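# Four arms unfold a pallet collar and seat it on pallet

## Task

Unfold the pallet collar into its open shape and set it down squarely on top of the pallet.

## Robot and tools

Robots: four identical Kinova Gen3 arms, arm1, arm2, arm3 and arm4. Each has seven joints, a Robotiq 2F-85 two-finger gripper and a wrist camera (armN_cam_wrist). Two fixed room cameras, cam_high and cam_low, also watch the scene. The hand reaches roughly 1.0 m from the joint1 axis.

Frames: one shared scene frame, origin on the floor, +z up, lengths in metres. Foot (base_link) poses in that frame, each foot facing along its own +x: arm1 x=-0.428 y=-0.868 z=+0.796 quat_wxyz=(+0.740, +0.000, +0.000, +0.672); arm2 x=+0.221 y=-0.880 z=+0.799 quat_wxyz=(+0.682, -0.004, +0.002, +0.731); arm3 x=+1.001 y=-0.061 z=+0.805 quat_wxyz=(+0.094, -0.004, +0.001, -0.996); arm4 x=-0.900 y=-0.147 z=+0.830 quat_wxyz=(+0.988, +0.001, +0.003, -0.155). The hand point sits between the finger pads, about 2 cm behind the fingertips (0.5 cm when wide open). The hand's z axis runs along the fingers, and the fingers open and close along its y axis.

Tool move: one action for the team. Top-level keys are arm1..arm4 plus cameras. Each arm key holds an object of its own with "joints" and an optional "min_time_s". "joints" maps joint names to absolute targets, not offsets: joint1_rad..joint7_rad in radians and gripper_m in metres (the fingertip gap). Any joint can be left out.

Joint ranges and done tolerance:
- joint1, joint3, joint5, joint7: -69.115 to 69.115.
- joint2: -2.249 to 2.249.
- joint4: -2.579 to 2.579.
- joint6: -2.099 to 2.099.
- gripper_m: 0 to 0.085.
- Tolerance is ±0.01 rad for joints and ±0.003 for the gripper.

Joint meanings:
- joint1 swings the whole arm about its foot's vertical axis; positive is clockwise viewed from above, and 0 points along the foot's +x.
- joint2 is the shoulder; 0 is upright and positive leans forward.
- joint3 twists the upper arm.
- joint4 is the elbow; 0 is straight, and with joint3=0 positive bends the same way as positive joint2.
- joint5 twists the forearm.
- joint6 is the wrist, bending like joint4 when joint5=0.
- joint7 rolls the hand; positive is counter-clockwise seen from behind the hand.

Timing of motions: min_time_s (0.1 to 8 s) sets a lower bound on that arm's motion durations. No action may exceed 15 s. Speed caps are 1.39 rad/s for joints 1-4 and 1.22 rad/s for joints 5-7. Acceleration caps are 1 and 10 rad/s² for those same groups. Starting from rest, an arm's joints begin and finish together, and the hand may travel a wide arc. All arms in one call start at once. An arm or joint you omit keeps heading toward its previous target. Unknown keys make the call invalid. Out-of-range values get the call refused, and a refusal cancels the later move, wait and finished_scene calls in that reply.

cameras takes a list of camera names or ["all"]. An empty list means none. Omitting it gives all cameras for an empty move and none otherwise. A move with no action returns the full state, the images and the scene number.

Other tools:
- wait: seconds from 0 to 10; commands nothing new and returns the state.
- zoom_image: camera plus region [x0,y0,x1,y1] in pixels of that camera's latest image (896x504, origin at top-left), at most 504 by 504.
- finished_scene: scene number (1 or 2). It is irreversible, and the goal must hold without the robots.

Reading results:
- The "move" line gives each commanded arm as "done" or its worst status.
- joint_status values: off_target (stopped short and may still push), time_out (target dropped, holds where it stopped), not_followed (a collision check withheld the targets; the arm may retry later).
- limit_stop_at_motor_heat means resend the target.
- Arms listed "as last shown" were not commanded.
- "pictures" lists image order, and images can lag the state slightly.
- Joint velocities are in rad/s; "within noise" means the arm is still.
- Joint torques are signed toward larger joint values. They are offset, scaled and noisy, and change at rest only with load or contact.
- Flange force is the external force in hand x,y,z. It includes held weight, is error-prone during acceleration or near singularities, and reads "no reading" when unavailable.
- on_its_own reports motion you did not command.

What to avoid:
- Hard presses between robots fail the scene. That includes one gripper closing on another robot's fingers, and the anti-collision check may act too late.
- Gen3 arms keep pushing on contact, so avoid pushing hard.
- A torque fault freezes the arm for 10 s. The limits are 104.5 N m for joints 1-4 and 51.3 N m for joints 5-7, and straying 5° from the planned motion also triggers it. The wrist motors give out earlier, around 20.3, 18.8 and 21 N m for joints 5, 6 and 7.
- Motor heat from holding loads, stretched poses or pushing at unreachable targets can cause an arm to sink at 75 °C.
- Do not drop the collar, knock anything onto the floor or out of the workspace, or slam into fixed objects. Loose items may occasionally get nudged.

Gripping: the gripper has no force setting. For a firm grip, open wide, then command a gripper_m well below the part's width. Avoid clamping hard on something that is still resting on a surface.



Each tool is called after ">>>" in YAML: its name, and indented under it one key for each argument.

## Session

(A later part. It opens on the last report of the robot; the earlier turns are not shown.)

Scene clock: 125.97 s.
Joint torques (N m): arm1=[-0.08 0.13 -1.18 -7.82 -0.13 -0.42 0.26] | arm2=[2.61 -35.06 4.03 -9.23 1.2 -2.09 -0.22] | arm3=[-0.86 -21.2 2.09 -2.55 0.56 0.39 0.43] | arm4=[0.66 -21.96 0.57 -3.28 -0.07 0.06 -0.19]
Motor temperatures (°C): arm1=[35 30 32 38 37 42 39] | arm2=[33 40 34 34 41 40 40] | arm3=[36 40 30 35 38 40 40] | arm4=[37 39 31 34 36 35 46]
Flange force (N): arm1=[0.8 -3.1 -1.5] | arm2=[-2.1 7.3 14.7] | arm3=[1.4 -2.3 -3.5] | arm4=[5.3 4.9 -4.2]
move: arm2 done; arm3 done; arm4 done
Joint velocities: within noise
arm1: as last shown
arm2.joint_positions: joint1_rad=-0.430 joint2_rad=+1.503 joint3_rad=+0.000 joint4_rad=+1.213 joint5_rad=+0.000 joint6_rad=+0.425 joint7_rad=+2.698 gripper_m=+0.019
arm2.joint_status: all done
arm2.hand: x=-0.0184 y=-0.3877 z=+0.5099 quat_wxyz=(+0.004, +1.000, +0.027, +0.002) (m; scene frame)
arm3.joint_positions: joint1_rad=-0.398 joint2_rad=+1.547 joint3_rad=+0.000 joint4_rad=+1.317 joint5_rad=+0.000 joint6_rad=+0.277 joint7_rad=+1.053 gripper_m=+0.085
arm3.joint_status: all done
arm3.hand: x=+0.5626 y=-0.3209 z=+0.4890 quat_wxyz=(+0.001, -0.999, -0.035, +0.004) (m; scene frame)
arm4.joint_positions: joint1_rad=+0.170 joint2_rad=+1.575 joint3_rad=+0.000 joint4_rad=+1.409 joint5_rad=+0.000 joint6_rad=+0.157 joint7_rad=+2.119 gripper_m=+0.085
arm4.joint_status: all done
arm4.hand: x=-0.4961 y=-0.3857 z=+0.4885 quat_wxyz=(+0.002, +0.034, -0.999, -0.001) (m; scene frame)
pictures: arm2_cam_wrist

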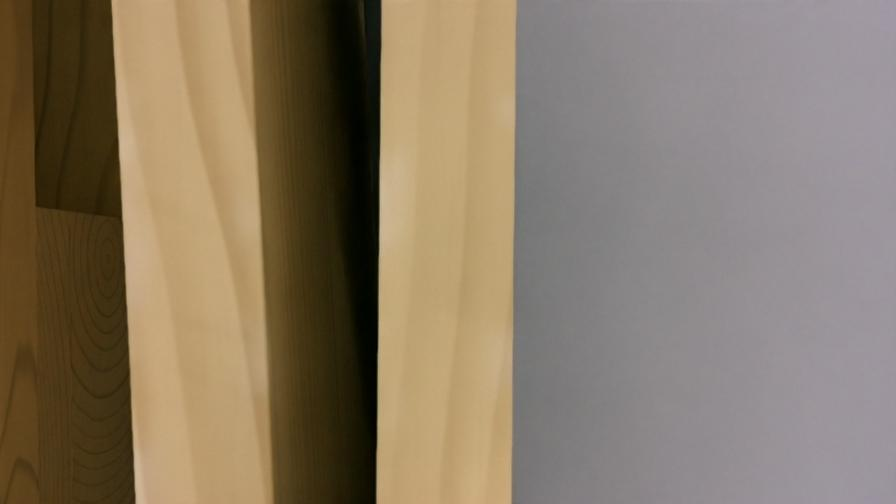

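>>> move:
  cameras: ["all"]

Scene clock: 134.07 s.
Joint torques (N m): arm1=[-0.03 0.07 -1.14 -7.7 -0.16 -0.43 0.26] | arm2=[2.67 -35.08 4.07 -9.24 1.19 -2.1 -0.23] | arm3=[-0.78 -21.17 2.1 -2.57 0.55 0.4 0.35] | arm4=[0.63 -21.96 0.54 -3.26 -0.06 0.09 -0.17]
Motor temperatures (°C): arm1=[35 30 32 38 37 42 39] | arm2=[33 40 34 34 41 40 40] | arm3=[36 40 30 35 38 40 40] | arm4=[37 39 31 34 36 35 46]
Flange force (N): arm1=[0.5 -3.1 -2.0] | arm2=[-2.1 7.3 14.8] | arm3=[1.6 -2.3 -3.6] | arm4=[5.3 4.9 -4.1]
Joint velocities: within noise
arm1.joint_positions: joint1_rad=+0.109 joint2_rad=-0.427 joint3_rad=-0.050 joint4_rad=+1.472 joint5_rad=-0.070 joint6_rad=+1.961 joint7_rad=+1.887 gripper_m=+0.085
arm1.joint_status: not commanded
arm1.hand: x=-0.4065 y=-0.7305 z=+1.3129 quat_wxyz=(-0.046, +0.769, -0.636, -0.053) (m; scene frame)
arm2.joint_positions: joint1_rad=-0.430 joint2_rad=+1.503 joint3_rad=+0.000 joint4_rad=+1.213 joint5_rad=+0.000 joint6_rad=+0.425 joint7_rad=+2.698 gripper_m=+0.019
arm2.joint_status: all done
arm2.hand: x=-0.0184 y=-0.3877 z=+0.5099 quat_wxyz=(+0.004, +1.000, +0.027, +0.002) (m; scene frame)
arm3.joint_positions: joint1_rad=-0.398 joint2_rad=+1.547 joint3_rad=+0.000 joint4_rad=+1.317 joint5_rad=+0.000 joint6_rad=+0.277 joint7_rad=+1.053 gripper_m=+0.085
arm3.joint_status: all done
arm3.hand: x=+0.5626 y=-0.3209 z=+0.4890 quat_wxyz=(+0.001, -0.999, -0.035, +0.004) (m; scene frame)
arm4.joint_positions: joint1_rad=+0.170 joint2_rad=+1.575 joint3_rad=+0.000 joint4_rad=+1.409 joint5_rad=+0.000 joint6_rad=+0.157 joint7_rad=+2.119 gripper_m=+0.085
arm4.joint_status: all done
arm4.hand: x=-0.4961 y=-0.3857 z=+0.4885 quat_wxyz=(+0.002, +0.034, -0.999, -0.001) (m; scene frame)
pictures: arm1_cam_wrist, arm2_cam_wrist, arm3_cam_wrist, arm4_cam_wrist, cam_high, cam_low

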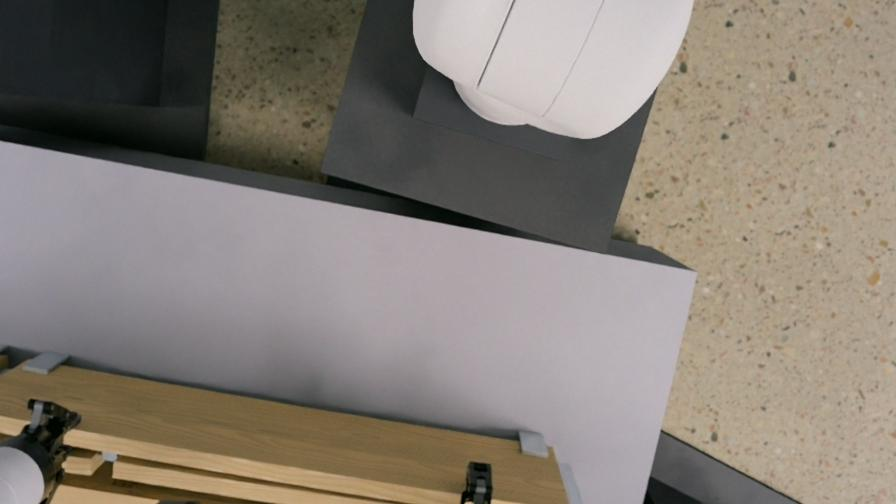

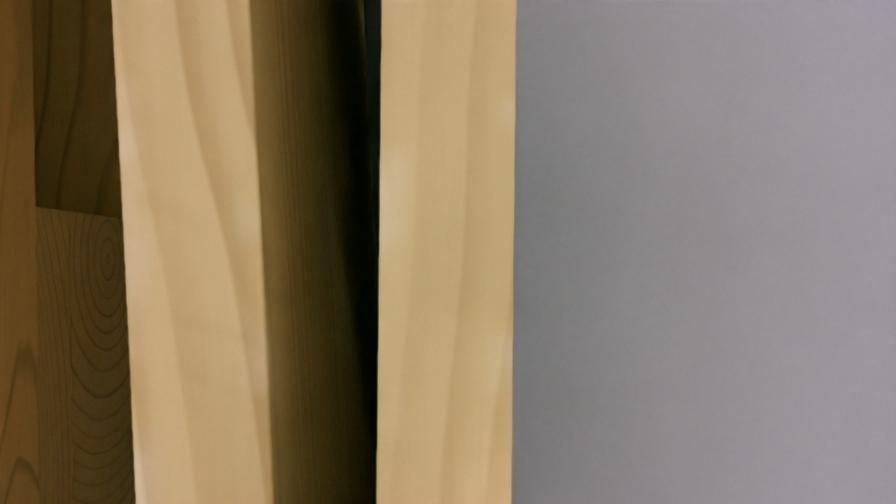

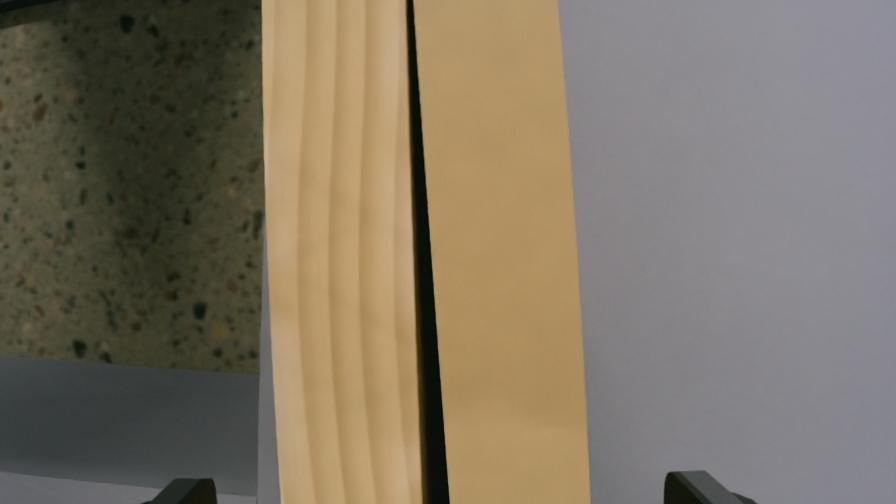

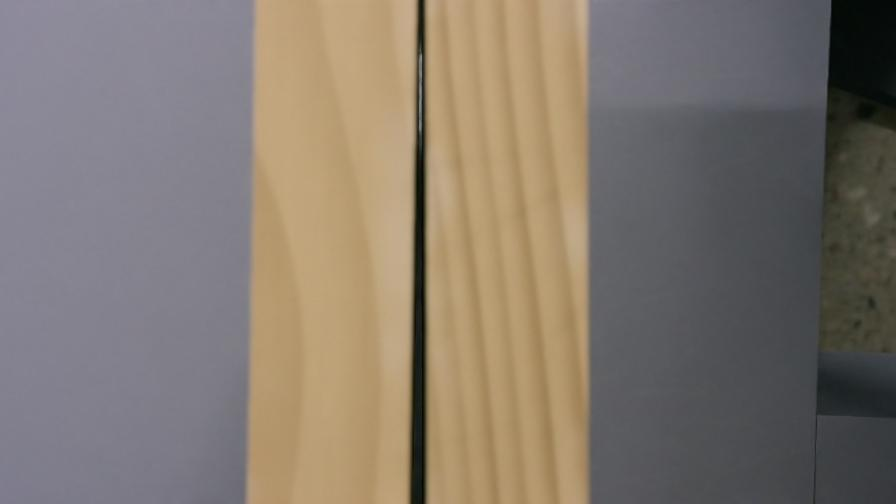

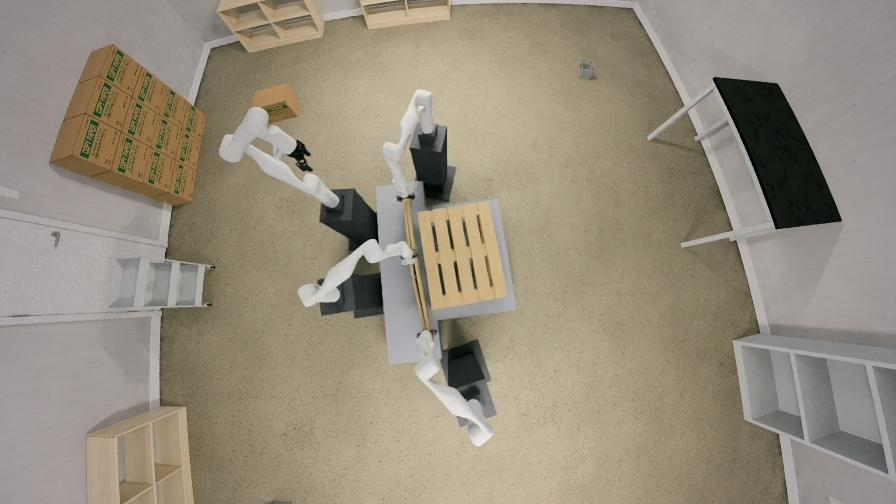

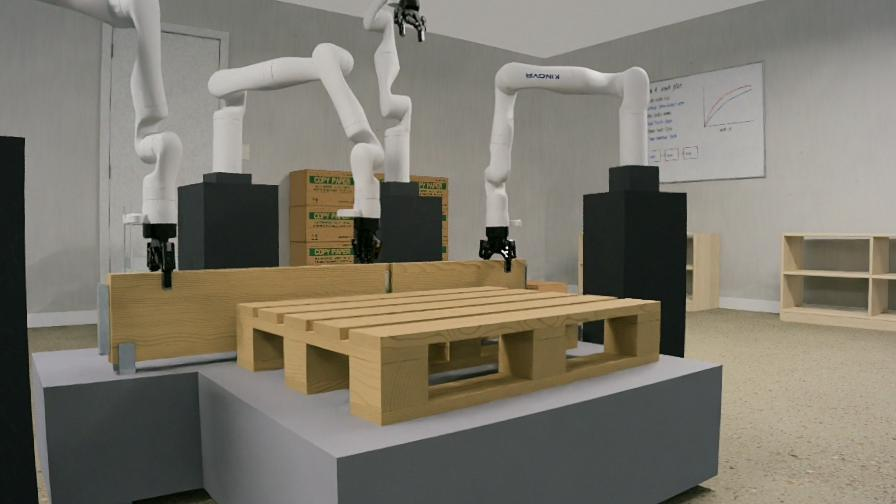

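>>> move:
  arm2: {"joints": {"gripper_m": 0.035}}
  cameras: ["arm2_cam_wrist", "arm4_cam_wrist"]

Scene clock: 144.00 s.
Joint torques (N m): arm1=[0.02 0.06 -1.13 -7.75 -0.18 -0.41 0.23] | arm2=[1.35 -25.97 2 -5.96 0.65 -0.91 -0.29] | arm3=[-0.78 -21.18 2.15 -2.62 0.54 0.37 0.38] | arm4=[0.65 -21.94 0.57 -3.28 -0.06 0.06 -0.17]
Motor temperatures (°C): arm1=[35 30 32 38 37 42 39] | arm2=[33 41 34 34 41 40 40] | arm3=[36 41 30 35 38 40 40] | arm4=[37 39 31 34 36 35 46]
Flange force (N): arm1=[0.6 -3.2 -1.8] | arm2=[-0.2 5.4 0.8] | arm3=[1.6 -2.3 -3.6] | arm4=[5.3 4.9 -4.2]
move: arm2 done
Joint velocities: within noise
arm1, arm3, arm4: as last shown
arm2.joint_positions: joint1_rad=-0.429 joint2_rad=+1.503 joint3_rad=+0.000 joint4_rad=+1.213 joint5_rad=+0.000 joint6_rad=+0.425 joint7_rad=+2.698 gripper_m=+0.035
arm2.joint_status: all done
arm2.hand: x=-0.0184 y=-0.3877 z=+0.5099 quat_wxyz=(+0.004, +1.000, +0.027, +0.002) (m; scene frame)
pictures: arm2_cam_wrist, arm4_cam_wrist

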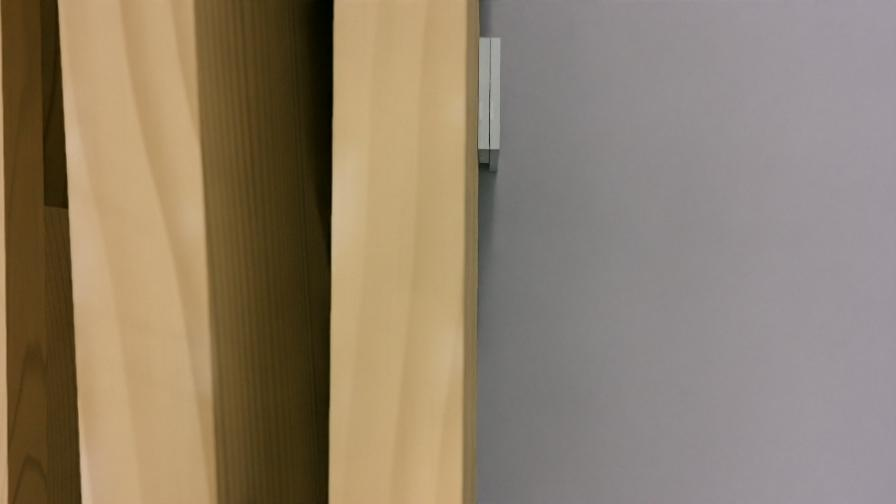

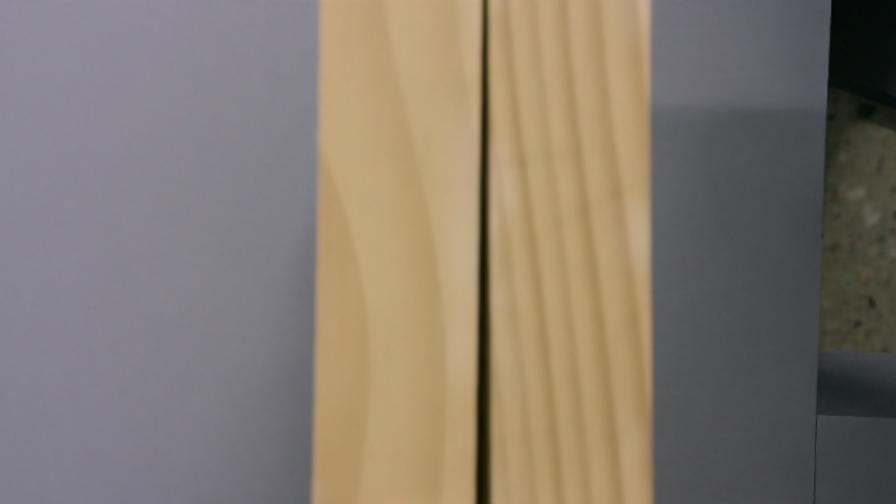

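>>> move:
  arm2: {"joints": {"joint2_rad": 1.4, "joint4_rad": 1.2855, "joint6_rad": 0.4561}, "min_time_s": 1.2}
  cameras: ["arm2_cam_wrist", "arm4_cam_wrist", "arm3_cam_wrist"]

Scene clock: 151.33 s.
Joint torques (N m): arm1=[-0.05 0.08 -1.22 -7.74 -0.17 -0.36 0.24] | arm2=[0.14 -24.94 0.64 -4.43 0.37 0.1 -0.26] | arm3=[-0.79 -21.18 2.1 -2.68 0.6 0.41 0.36] | arm4=[0.63 -21.92 0.59 -3.28 -0.08 0.06 -0.17]
Motor temperatures (°C): arm1=[35 30 32 38 37 42 39] | arm2=[33 41 34 34 41 40 40] | arm3=[36 41 30 35 38 40 40] | arm4=[37 39 31 34 36 35 46]
Flange force (N): arm1=[0.6 -3.4 -1.6] | arm2=[0.4 1.2 2.5] | arm3=[2.0 -2.5 -3.8] | arm4=[5.3 4.8 -4.3]
move: arm2 done
Joint velocities: within noise
arm1, arm3, arm4: as last shown
arm2.joint_positions: joint1_rad=-0.430 joint2_rad=+1.400 joint3_rad=+0.000 joint4_rad=+1.285 joint5_rad=+0.000 joint6_rad=+0.456 joint7_rad=+2.698 gripper_m=+0.035
arm2.joint_status: all done
arm2.hand: x=-0.0203 y=-0.3841 z=+0.5570 quat_wxyz=(+0.004, +1.000, +0.027, +0.002) (m; scene frame)
pictures: arm2_cam_wrist, arm3_cam_wrist, arm4_cam_wrist

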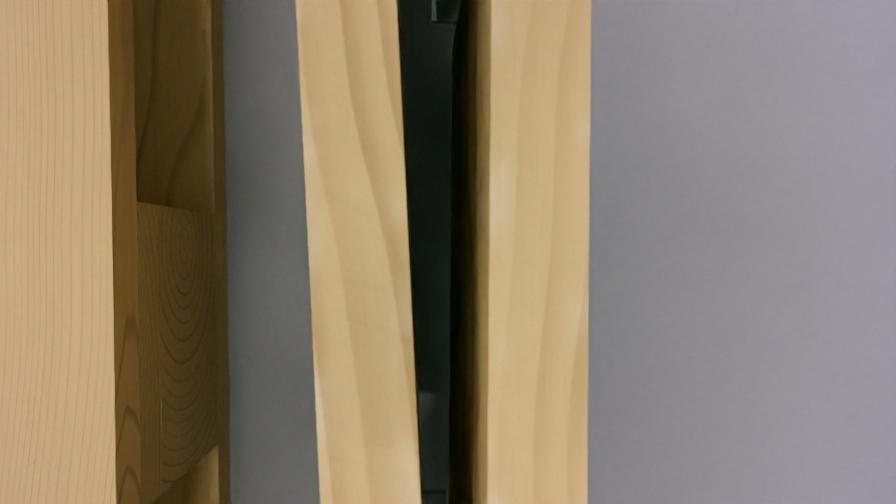

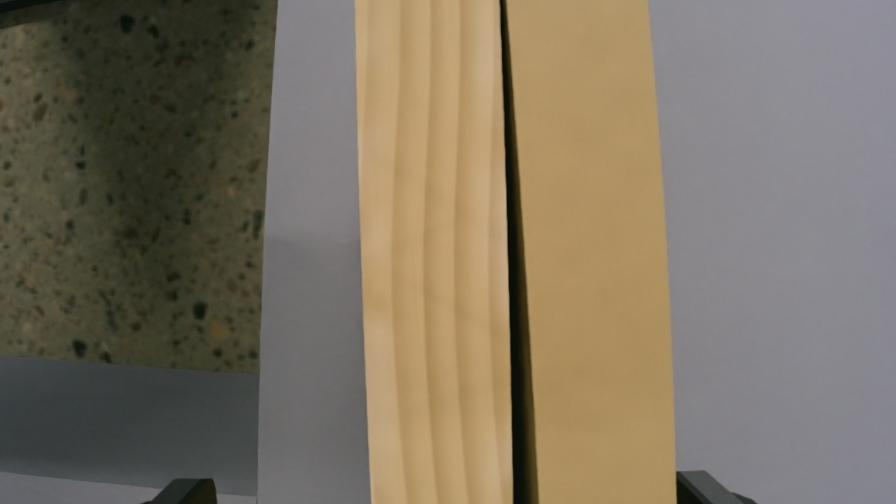

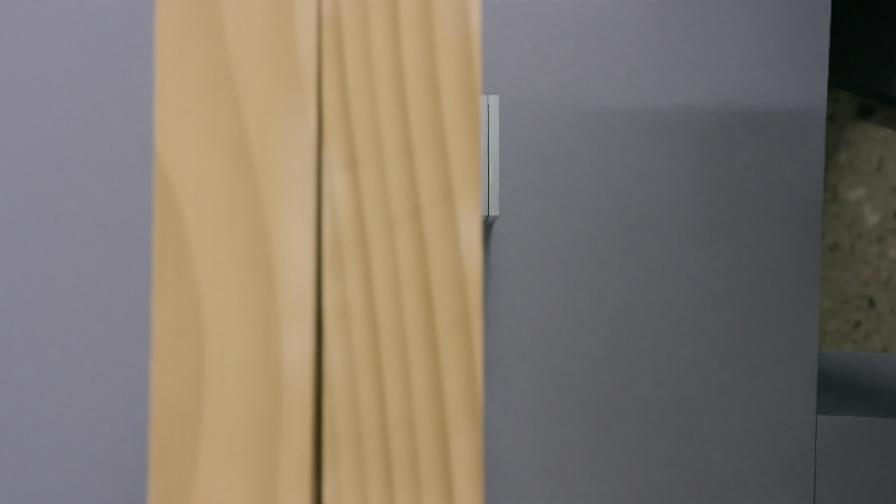

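>>> move:
  arm3: {"joints": {"joint1_rad": -0.3927, "joint2_rad": 1.5465, "joint4_rad": 1.3235, "joint6_rad": 0.2717, "joint7_rad": 1.0589, "gripper_m": 0.056}, "min_time_s": 1.5}
  arm4: {"joints": {"joint1_rad": 0.1777, "joint4_rad": 1.402, "joint6_rad": 0.1642, "joint7_rad": 2.1268, "gripper_m": 0.056}, "min_time_s": 1.5}
  arm2: {"joints": {"gripper_m": 0.0}}
  cameras: ["arm2_cam_wrist", "arm4_cam_wrist", "arm3_cam_wrist"]

Scene clock: 156.27 s.
Joint torques (N m): arm1=[0.02 0.1 -1.15 -7.74 -0.17 -0.42 0.28] | arm2=[0.19 -24.95 0.65 -4.45 0.36 0.14 -0.25] | arm3=[1.07 -19.85 4.26 -2.06 0.8 0.55 0.37] | arm4=[0.64 -22.03 0.55 -3.36 -0.08 0.05 -0.17]
Motor temperatures (°C): arm1=[35 30 32 38 37 42 39] | arm2=[33 41 34 34 41 40 40] | arm3=[36 41 30 35 38 40 40] | arm4=[37 39 31 34 36 35 46]
Flange force (N): arm1=[0.6 -3.1 -1.8] | arm2=[0.3 1.4 2.5] | arm3=[2.9 1.1 -5.5] | arm4=[5.3 4.9 -4.2]
move: arm2 done; arm3 done; arm4 done
Joint velocities: within noise
arm1: as last shown
arm2.joint_positions: joint1_rad=-0.430 joint2_rad=+1.400 joint3_rad=+0.000 joint4_rad=+1.285 joint5_rad=+0.000 joint6_rad=+0.456 joint7_rad=+2.698 gripper_m=+0.000
arm2.joint_status: all done
arm2.hand: x=-0.0203 y=-0.3841 z=+0.5570 quat_wxyz=(+0.004, +1.000, +0.027, +0.002) (m; scene frame)
arm3.joint_positions: joint1_rad=-0.393 joint2_rad=+1.547 joint3_rad=+0.000 joint4_rad=+1.324 joint5_rad=+0.000 joint6_rad=+0.272 joint7_rad=+1.059 gripper_m=+0.056
arm3.joint_status: all done
arm3.hand: x=+0.5626 y=-0.3174 z=+0.4887 quat_wxyz=(+0.001, -0.999, -0.035, +0.004) (m; scene frame)
arm4.joint_positions: joint1_rad=+0.178 joint2_rad=+1.575 joint3_rad=+0.000 joint4_rad=+1.402 joint5_rad=+0.000 joint6_rad=+0.164 joint7_rad=+2.127 gripper_m=+0.056
arm4.joint_status: all done
arm4.hand: x=-0.4961 y=-0.3900 z=+0.4889 quat_wxyz=(+0.002, +0.034, -0.999, -0.001) (m; scene frame)
pictures: arm2_cam_wrist, arm3_cam_wrist, arm4_cam_wrist

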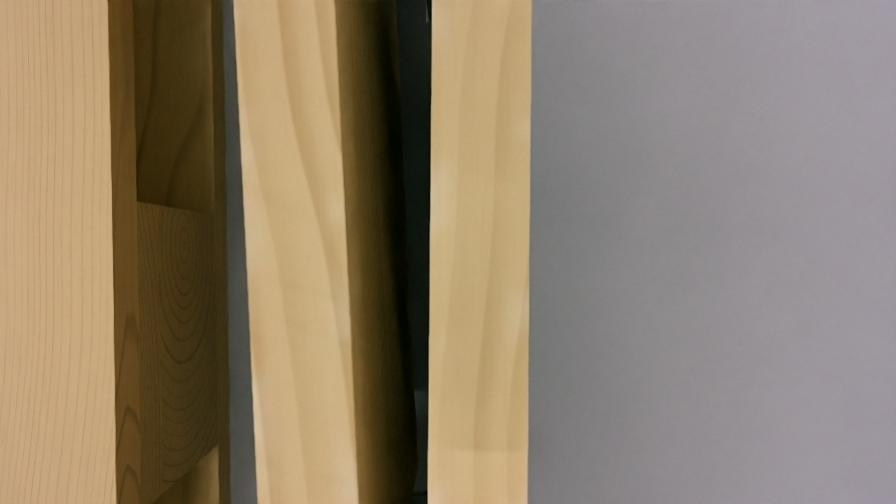

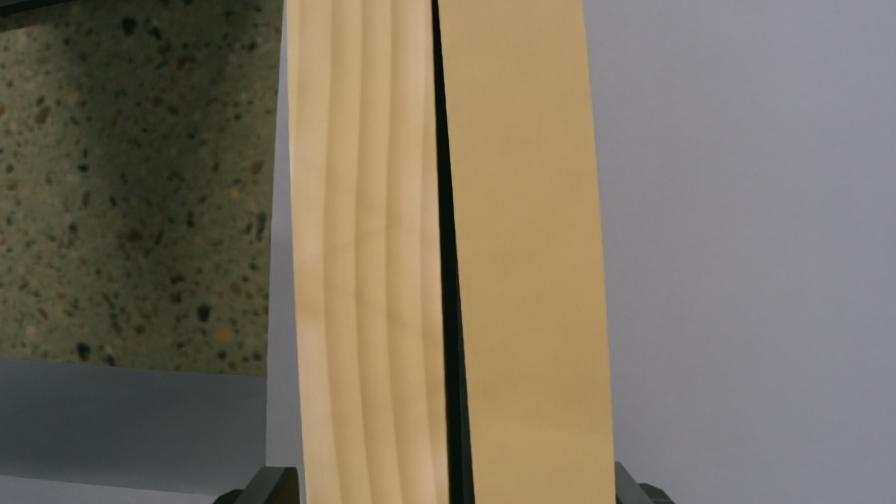

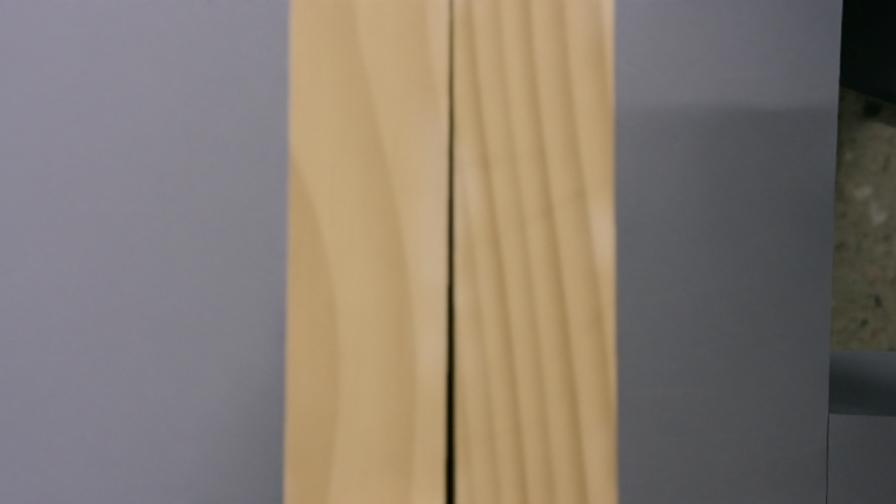

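>>> move:
  arm2: {"joints": {"joint1_rad": -0.4295, "joint2_rad": 0.8888, "joint4_rad": 1.4703, "joint6_rad": 0.7825}, "min_time_s": 2.5}
  cameras: ["arm2_cam_wrist", "cam_high"]

Scene clock: 170.30 s.
Joint torques (N m): arm1=[-0.04 0.09 -1.14 -7.74 -0.15 -0.44 0.27] | arm2=[0.14 -23.14 0.51 -6.9 0.38 0.08 -0.26] | arm3=[1.08 -19.89 4.3 -1.99 0.84 0.59 0.34] | arm4=[0.63 -21.97 0.57 -3.33 -0.08 0.05 -0.16]
Motor temperatures (°C): arm1=[35 30 32 38 37 42 39] | arm2=[33 42 34 34 41 40 40] | arm3=[36 41 30 35 38 40 40] | arm4=[37 39 31 34 36 35 46]
Flange force (N): arm1=[0.6 -3.1 -1.9] | arm2=[0.3 0.6 2.9] | arm3=[2.8 1.2 -5.2] | arm4=[5.3 4.9 -4.3]
move: arm2 done
Joint velocities: within noise
arm1, arm3, arm4: as last shown
arm2.joint_positions: joint1_rad=-0.430 joint2_rad=+0.889 joint3_rad=+0.000 joint4_rad=+1.470 joint5_rad=+0.000 joint6_rad=+0.783 joint7_rad=+2.698 gripper_m=+0.000
arm2.joint_status: all done
arm2.hand: x=-0.0190 y=-0.3863 z=+0.8101 quat_wxyz=(+0.004, +1.000, +0.027, +0.002) (m; scene frame)
pictures: arm2_cam_wrist, cam_high

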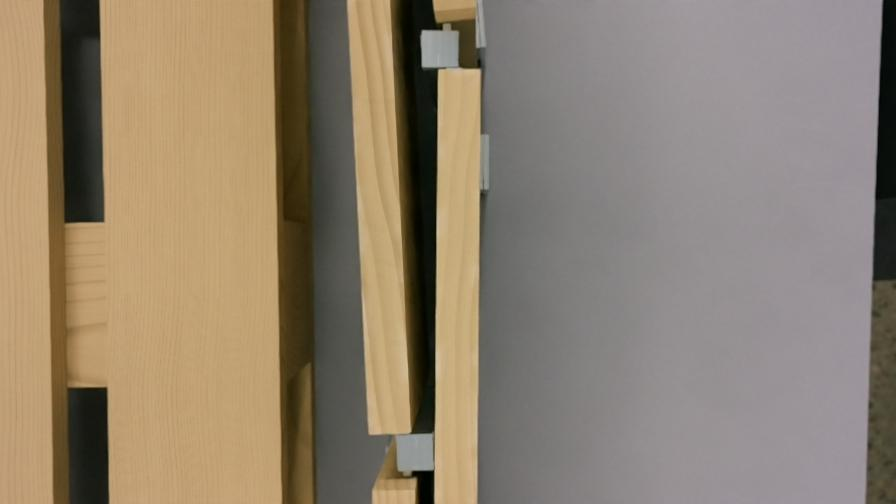

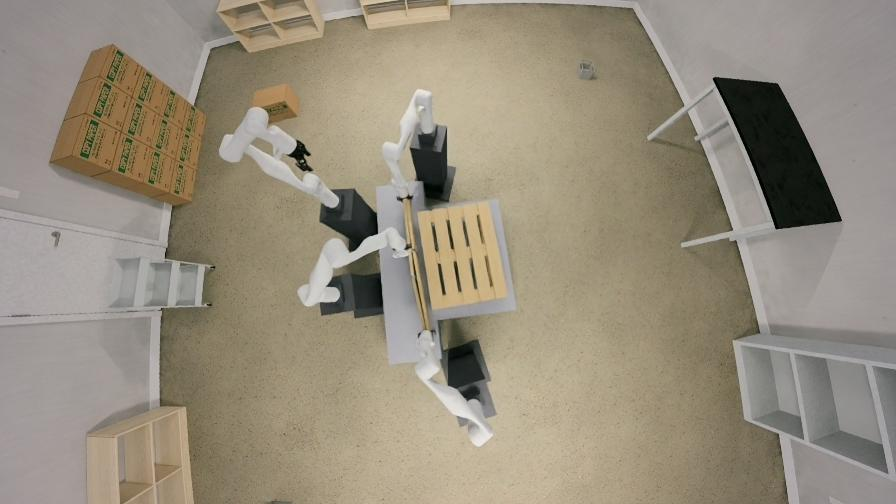

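>>> zoom_image:
  camera: "arm2_cam_wrist"
  region: [330, 360, 530, 504]

>>> zoom_image:
  camera: "arm2_cam_wrist"
  region: [330, 0, 530, 144]

Scaled by 2.520 from the camera's 896x504 image, which has a finer 1280x720 frame.

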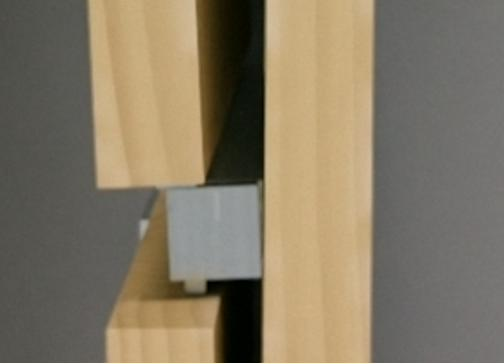

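Scaled by 2.520 from the camera's 896x504 image, which has a finer 1280x720 frame.

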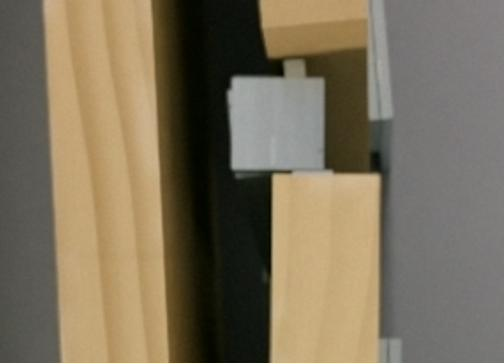

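>>> move:
  arm2: {"joints": {"joint1_rad": -0.3781, "joint2_rad": 1.4286, "joint4_rad": 1.2589, "joint6_rad": 0.4541, "joint7_rad": 2.7661}, "min_time_s": 3}
  cameras: ["arm2_cam_wrist"]

Scene clock: 181.87 s.
Joint torques (N m): arm1=[-0.04 0.05 -1.08 -7.74 -0.16 -0.38 0.29] | arm2=[0.2 -24.96 0.69 -4.36 0.37 0.14 -0.24] | arm3=[1.03 -19.98 4.31 -2.13 0.82 0.65 0.35] | arm4=[0.62 -22.01 0.57 -3.36 -0.06 0.09 -0.18]
Motor temperatures (°C): arm1=[35 30 32 38 37 42 39] | arm2=[33 42 34 34 41 40 40] | arm3=[36 42 30 35 38 40 40] | arm4=[37 39 31 34 36 35 46]
Flange force (N): arm1=[0.3 -2.9 -1.8] | arm2=[0.2 1.3 2.4] | arm3=[3.3 0.8 -5.3] | arm4=[5.4 5.0 -4.3]
move: arm2 done
Joint velocities: within noise
arm1, arm3, arm4: as last shown
arm2.joint_positions: joint1_rad=-0.378 joint2_rad=+1.429 joint3_rad=+0.000 joint4_rad=+1.259 joint5_rad=+0.000 joint6_rad=+0.454 joint7_rad=+2.766 gripper_m=+0.000
arm2.joint_status: all done
arm2.hand: x=+0.0051 y=-0.3712 z=+0.5449 quat_wxyz=(+0.004, +0.999, +0.036, +0.002) (m; scene frame)
pictures: arm2_cam_wrist

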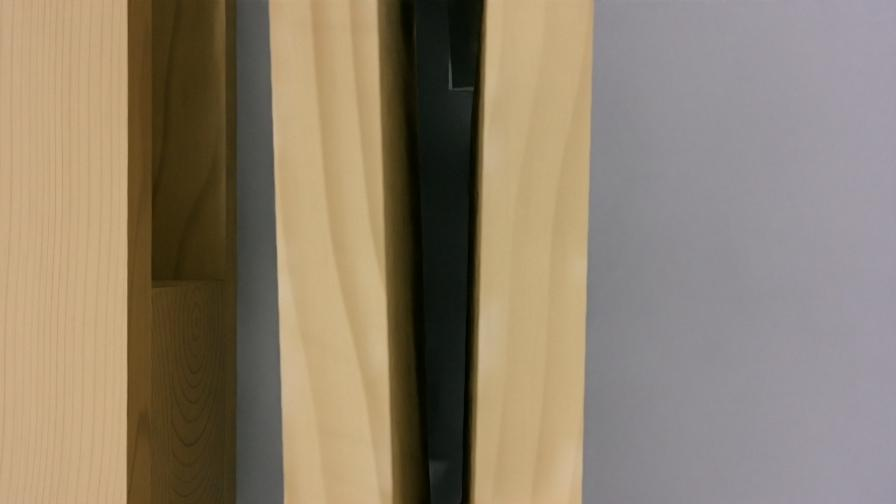

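>>> move:
  arm2: {"joints": {"joint1_rad": -0.3765, "joint2_rad": 1.4424, "joint4_rad": 1.2392, "joint6_rad": 0.4600, "joint7_rad": 2.7677}, "min_time_s": 1.5}
  cameras: ["arm2_cam_wrist"]

Scene clock: 191.37 s.
Joint torques (N m): arm1=[0.03 0.03 -1.06 -7.72 -0.14 -0.4 0.26] | arm2=[0.14 -25.09 0.68 -4.46 0.37 0.12 -0.27] | arm3=[1.06 -19.9 4.39 -2.04 0.83 0.55 0.3] | arm4=[0.64 -22.01 0.59 -3.35 -0.04 0.05 -0.16]
Motor temperatures (°C): arm1=[35 30 32 38 37 42 39] | arm2=[33 42 34 34 41 40 40] | arm3=[36 42 30 35 38 40 40] | arm4=[37 39 31 34 36 35 46]
Flange force (N): arm1=[0.3 -2.9 -1.9] | arm2=[0.3 1.3 2.4] | arm3=[2.7 1.1 -5.3] | arm4=[5.3 5.0 -4.2]
move: arm2 done
Joint velocities: within noise
arm1, arm3, arm4: as last shown
arm2.joint_positions: joint1_rad=-0.377 joint2_rad=+1.442 joint3_rad=+0.000 joint4_rad=+1.239 joint5_rad=+0.000 joint6_rad=+0.460 joint7_rad=+2.768 gripper_m=+0.000
arm2.joint_status: all done
arm2.hand: x=+0.0048 y=-0.3687 z=+0.5399 quat_wxyz=(+0.004, +0.999, +0.036, +0.002) (m; scene frame)
pictures: arm2_cam_wrist

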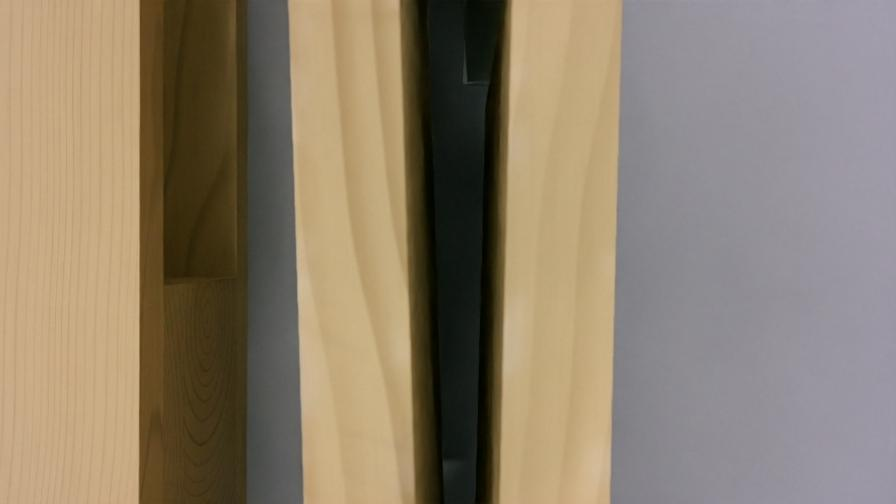

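>>> zoom_image:
  camera: "arm2_cam_wrist"
  region: [376, 360, 576, 504]

Scaled by 2.520 from the camera's 896x504 image, which has a finer 1280x720 frame.

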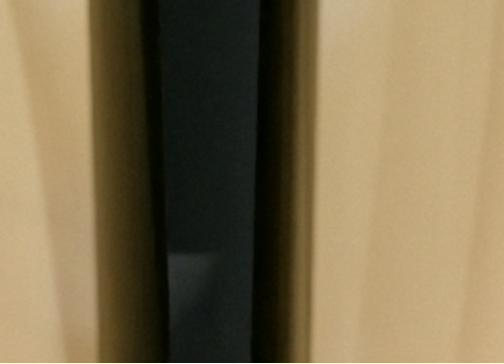

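>>> move:
  arm2: {"joints": {"joint1_rad": -0.3771, "joint2_rad": 1.4499, "joint4_rad": 1.2381, "joint6_rad": 0.4536, "joint7_rad": 2.7677}, "min_time_s": 1.5}
  cameras: ["arm2_cam_wrist"]

>>> zoom_image:
  camera: "arm2_cam_wrist"
  region: [346, 360, 546, 504]

Scene clock: 195.87 s.
Joint torques (N m): arm1=[-0.05 0.12 -1.17 -7.8 -0.17 -0.45 0.29] | arm2=[0.27 9.94 -0.19 2.62 0.38 -0.85 -0.23] | arm3=[1.88 -20.04 5.32 -2.16 0.87 0.53 0.33] | arm4=[0.64 -22.01 0.58 -3.35 -0.05 0.05 -0.17]
Motor temperatures (°C): arm1=[35 30 32 38 37 42 39] | arm2=[33 42 34 34 41 40 40] | arm3=[36 42 30 35 38 40 40] | arm4=[37 39 31 34 36 35 46]
Flange force (N): arm1=[0.7 -3.0 -1.7] | arm2=[1.4 5.3 -64.1] | arm3=[3.8 2.3 -5.3] | arm4=[5.3 5.0 -4.2]
move: arm2 done
Joint velocities: within noise
arm1, arm3, arm4: as last shown
arm2.joint_positions: joint1_rad=-0.377 joint2_rad=+1.450 joint3_rad=+0.000 joint4_rad=+1.238 joint5_rad=+0.000 joint6_rad=+0.454 joint7_rad=+2.768 gripper_m=+0.000
arm2.joint_status: all done
arm2.hand: x=+0.0052 y=-0.3701 z=+0.5359 quat_wxyz=(+0.004, +0.999, +0.036, +0.002) (m; scene frame)
pictures: arm2_cam_wrist

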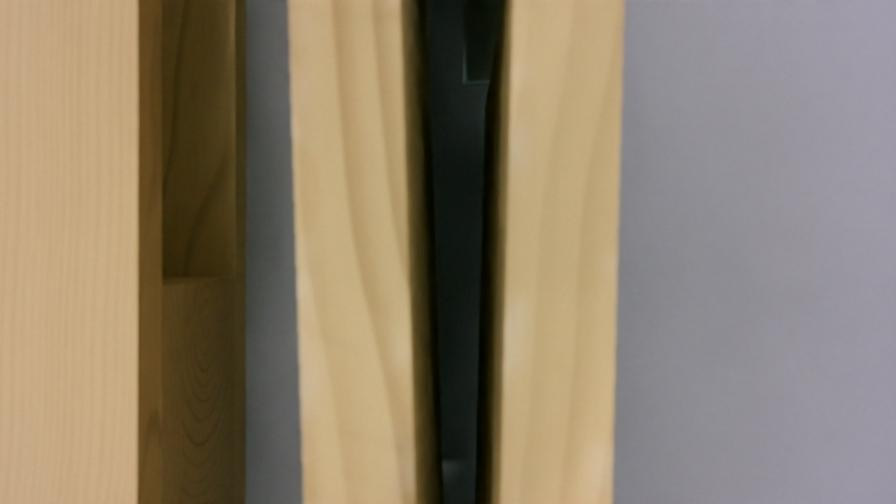

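Scaled by 2.520 from the camera's 896x504 image, which has a finer 1280x720 frame.

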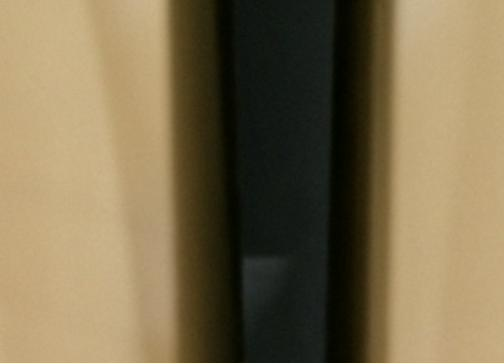

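>>> move:
  arm2: {"joints": {"joint1_rad": -0.3787, "joint2_rad": 1.4377, "joint4_rad": 1.2548, "joint6_rad": 0.4491, "joint7_rad": 2.7665}, "min_time_s": 1.0}
  cameras: ["arm2_cam_wrist"]

>>> zoom_image:
  camera: "arm2_cam_wrist"
  region: [346, 360, 546, 504]

Scene clock: 198.33 s.
Joint torques (N m): arm1=[0 0.05 -1.13 -7.72 -0.17 -0.43 0.24] | arm2=[0.17 -25.02 0.62 -4.4 0.36 0.12 -0.26] | arm3=[0.83 -20.94 4.07 -2.5 0.76 0.41 0.35] | arm4=[0.62 -22.02 0.55 -3.35 -0.05 0.07 -0.16]
Motor temperatures (°C): arm1=[35 30 32 38 37 42 39] | arm2=[33 42 34 34 41 40 40] | arm3=[36 42 30 35 38 40 40] | arm4=[37 39 31 34 36 35 46]
Flange force (N): arm1=[0.5 -3.2 -2.0] | arm2=[0.3 1.4 2.4] | arm3=[3.1 0.4 -3.9] | arm4=[5.3 4.9 -4.2]
move: arm2 done
Joint velocities: within noise
arm1.joint_positions: joint1_rad=+0.109 joint2_rad=-0.427 joint3_rad=-0.050 joint4_rad=+1.472 joint5_rad=-0.070 joint6_rad=+1.961 joint7_rad=+1.887 gripper_m=+0.085
arm1.joint_status: not commanded
arm1.hand: x=-0.4065 y=-0.7305 z=+1.3129 quat_wxyz=(-0.046, +0.769, -0.636, -0.053) (m; scene frame)
arm2.joint_positions: joint1_rad=-0.379 joint2_rad=+1.438 joint3_rad=+0.000 joint4_rad=+1.255 joint5_rad=+0.000 joint6_rad=+0.449 joint7_rad=+2.766 gripper_m=+0.000
arm2.joint_status: all done
arm2.hand: x=+0.0051 y=-0.3722 z=+0.5404 quat_wxyz=(+0.004, +0.999, +0.036, +0.002) (m; scene frame)
arm3, arm4: as last shown
arm3.hand: x=+0.5626 y=-0.3173 z=+0.4887 quat_wxyz=(+0.001, -0.999, -0.035, +0.004) (m; scene frame)
pictures: arm2_cam_wrist

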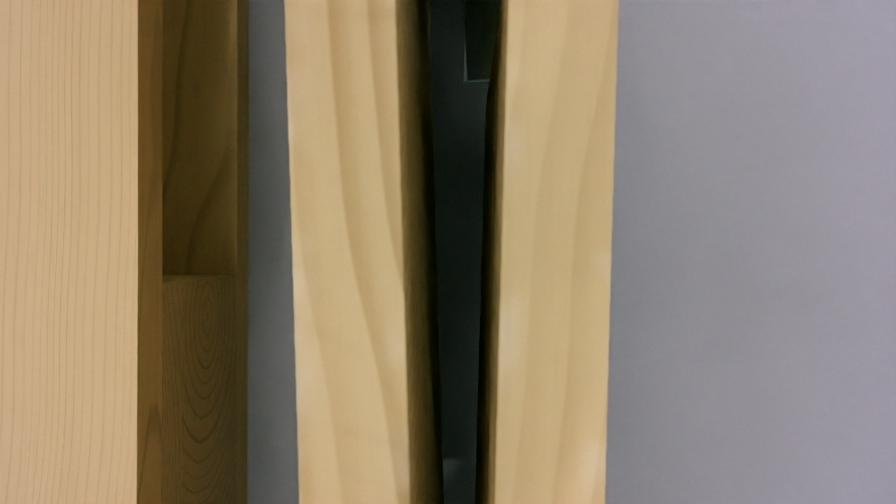

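Scaled by 2.520 from the camera's 896x504 image, which has a finer 1280x720 frame.

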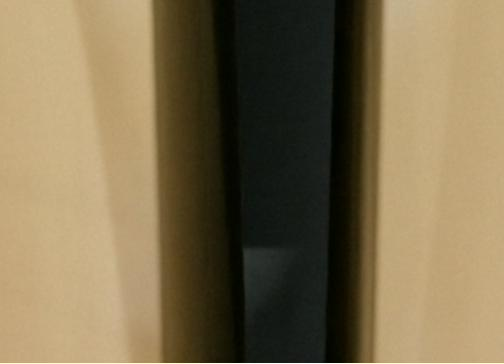

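>>> move:
  arm2: {"joints": {"joint1_rad": -0.3797, "joint2_rad": 1.4362, "joint4_rad": 1.2611, "joint6_rad": 0.4443, "joint7_rad": 2.7655}, "min_time_s": 1.0}
  cameras: ["arm2_cam_wrist"]

>>> zoom_image:
  camera: "arm2_cam_wrist"
  region: [346, 360, 546, 504]

Scene clock: 202.03 s.
Joint torques (N m): arm1=[0 0.1 -1.15 -7.73 -0.15 -0.41 0.3] | arm2=[0.16 -24.94 0.66 -4.26 0.37 0.14 -0.25] | arm3=[0.92 -20.94 4.11 -2.46 0.73 0.48 0.32] | arm4=[0.64 -22 0.58 -3.33 -0.07 0.1 -0.15]
Motor temperatures (°C): arm1=[35 30 32 38 37 42 39] | arm2=[33 42 34 34 41 40 40] | arm3=[36 42 30 35 38 40 40] | arm4=[37 39 31 34 36 35 46]
Flange force (N): arm1=[0.5 -3.0 -1.8] | arm2=[0.2 1.1 2.5] | arm3=[3.3 0.5 -3.8] | arm4=[5.4 5.0 -4.2]
move: arm2 done
Joint velocities: within noise
arm1, arm3, arm4: as last shown
arm2.joint_positions: joint1_rad=-0.380 joint2_rad=+1.436 joint3_rad=+0.000 joint4_rad=+1.261 joint5_rad=+0.000 joint6_rad=+0.444 joint7_rad=+2.766 gripper_m=+0.000
arm2.joint_status: all done
arm2.hand: x=+0.0053 y=-0.3737 z=+0.5404 quat_wxyz=(+0.004, +0.999, +0.036, +0.002) (m; scene frame)
arm3.hand: x=+0.5626 y=-0.3174 z=+0.4887 quat_wxyz=(+0.001, -0.999, -0.035, +0.004) (m; scene frame)
pictures: arm2_cam_wrist

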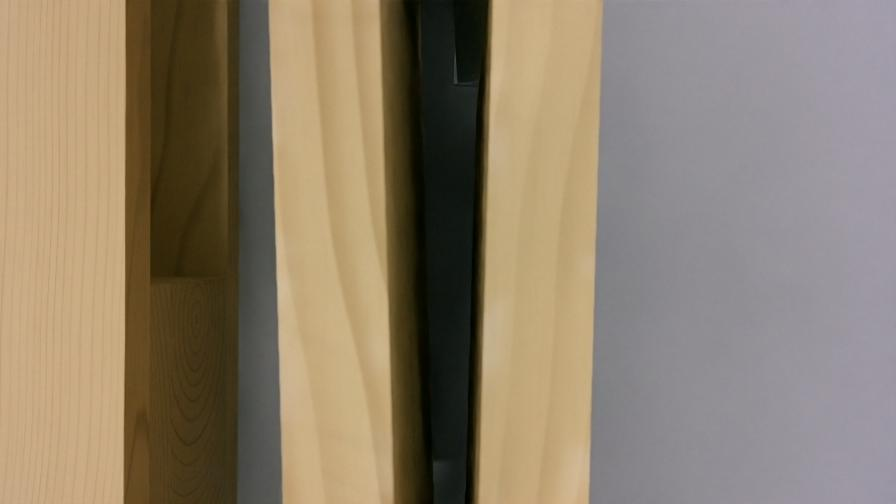

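Scaled by 2.520 from the camera's 896x504 image, which has a finer 1280x720 frame.

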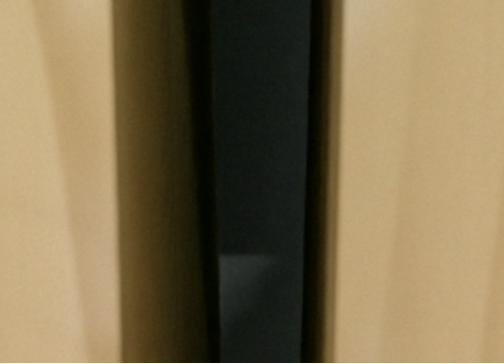

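>>> move:
  arm2: {"joints": {"joint1_rad": -0.3792, "joint2_rad": 1.437, "joint4_rad": 1.2577, "joint6_rad": 0.4468, "joint7_rad": 2.766}, "min_time_s": 1.0}
  cameras: ["arm2_cam_wrist"]

>>> zoom_image:
  camera: "arm2_cam_wrist"
  region: [346, 360, 546, 504]

Scene clock: 204.53 s.
Joint torques (N m): arm1=[0.02 0.06 -1.09 -7.73 -0.14 -0.43 0.27] | arm2=[0.22 -24.99 0.66 -4.34 0.41 0.12 -0.27] | arm3=[0.84 -20.94 4 -2.45 0.8 0.37 0.37] | arm4=[0.66 -22 0.57 -3.35 -0.07 0.08 -0.17]
Motor temperatures (°C): arm1=[35 30 32 38 37 42 39] | arm2=[33 42 34 34 41 40 40] | arm3=[36 42 30 35 38 40 40] | arm4=[36 39 31 34 36 35 46]
Flange force (N): arm1=[0.4 -3.0 -1.9] | arm2=[0.1 1.3 2.5] | arm3=[2.9 0.7 -3.8] | arm4=[5.4 5.0 -4.3]
move: arm2 done
Joint velocities: within noise
arm1, arm3, arm4: as last shown
arm2.joint_positions: joint1_rad=-0.379 joint2_rad=+1.437 joint3_rad=+0.000 joint4_rad=+1.258 joint5_rad=+0.000 joint6_rad=+0.447 joint7_rad=+2.766 gripper_m=+0.000
arm2.joint_status: all done
arm2.hand: x=+0.0052 y=-0.3729 z=+0.5404 quat_wxyz=(+0.004, +0.999, +0.036, +0.002) (m; scene frame)
pictures: arm2_cam_wrist

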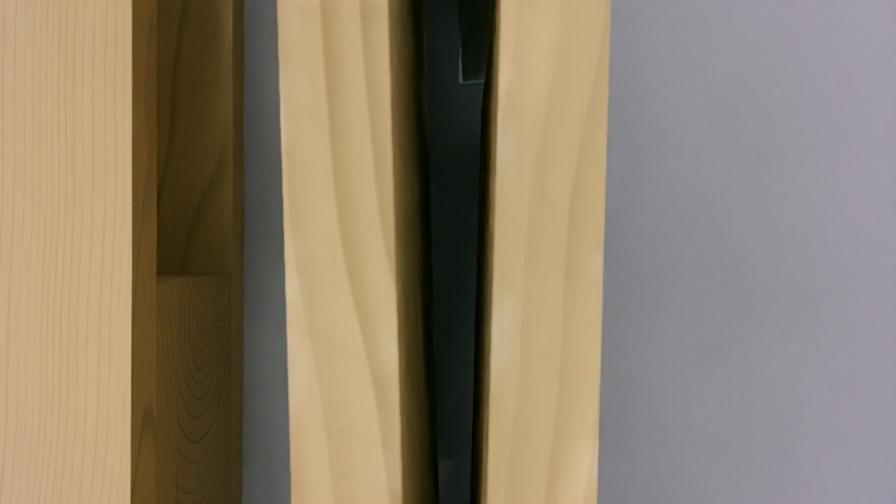

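Scaled by 2.520 from the camera's 896x504 image, which has a finer 1280x720 frame.

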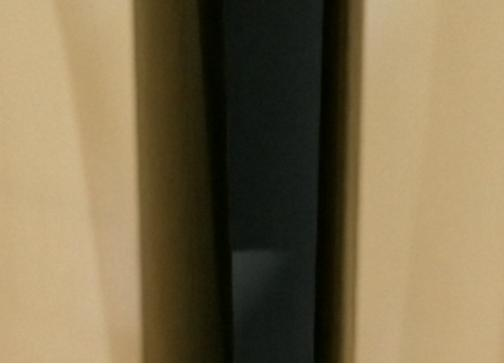

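>>> move:
  arm2: {"joints": {"joint1_rad": -0.3792, "joint2_rad": 1.446, "joint4_rad": 1.2503, "joint6_rad": 0.4452, "joint7_rad": 2.766}, "min_time_s": 1.0}
  cameras: ["arm2_cam_wrist"]

>>> zoom_image:
  camera: "arm2_cam_wrist"
  region: [346, 360, 546, 504]

Scene clock: 206.83 s.
Joint torques (N m): arm1=[-0.1 0 -1.14 -7.73 -0.23 -0.4 0.26] | arm2=[0.22 -25 0.66 -4.32 0.39 0.13 -0.25] | arm3=[0.82 -20.89 4.08 -2.49 0.74 0.42 0.3] | arm4=[0.63 -22.03 0.57 -3.35 -0.1 0.08 -0.17]
Motor temperatures (°C): arm1=[35 30 32 38 37 42 39] | arm2=[33 42 34 34 41 40 40] | arm3=[36 42 30 35 38 40 40] | arm4=[36 39 31 34 36 35 46]
Flange force (N): arm1=[0.3 -3.2 -1.9] | arm2=[0.1 1.3 2.5] | arm3=[3.1 0.3 -4.0] | arm4=[5.4 4.9 -4.2]
move: arm2 done
Joint velocities: within noise
arm1: as last shown
arm2.joint_positions: joint1_rad=-0.379 joint2_rad=+1.446 joint3_rad=+0.000 joint4_rad=+1.250 joint5_rad=+0.000 joint6_rad=+0.445 joint7_rad=+2.766 gripper_m=+0.000
arm2.joint_status: all done
arm2.hand: x=+0.0052 y=-0.3729 z=+0.5364 quat_wxyz=(+0.004, +0.999, +0.036, +0.002) (m; scene frame)
arm3.joint_positions: joint1_rad=-0.393 joint2_rad=+1.547 joint3_rad=+0.000 joint4_rad=+1.324 joint5_rad=+0.000 joint6_rad=+0.272 joint7_rad=+1.059 gripper_m=+0.056
arm3.joint_status: not commanded
arm3.hand: x=+0.5626 y=-0.3174 z=+0.4887 quat_wxyz=(+0.001, -0.999, -0.035, +0.004) (m; scene frame)
arm4.joint_positions: joint1_rad=+0.178 joint2_rad=+1.575 joint3_rad=+0.000 joint4_rad=+1.402 joint5_rad=+0.000 joint6_rad=+0.164 joint7_rad=+2.127 gripper_m=+0.056
arm4.joint_status: not commanded
arm4.hand: x=-0.4961 y=-0.3900 z=+0.4889 quat_wxyz=(+0.002, +0.034, -0.999, -0.001) (m; scene frame)
pictures: arm2_cam_wrist

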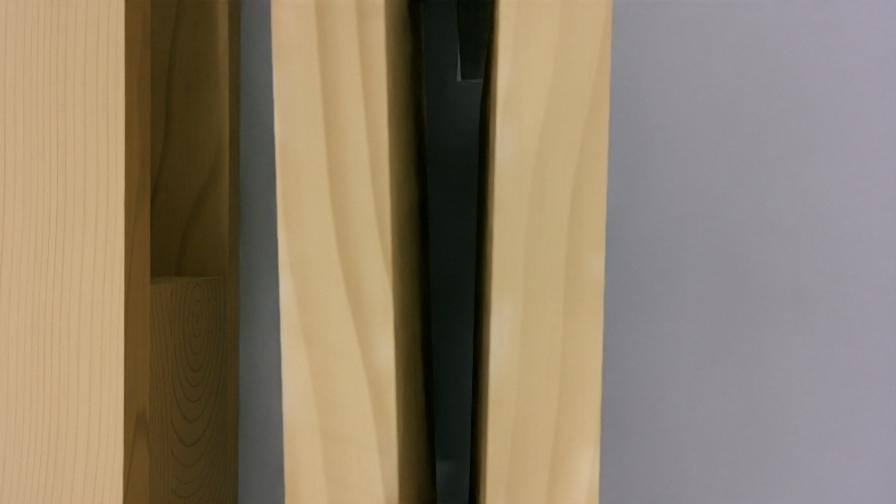

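Scaled by 2.520 from the camera's 896x504 image, which has a finer 1280x720 frame.

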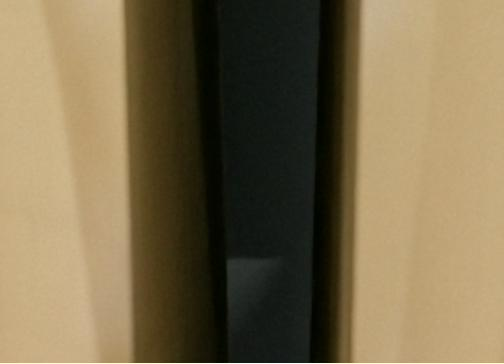

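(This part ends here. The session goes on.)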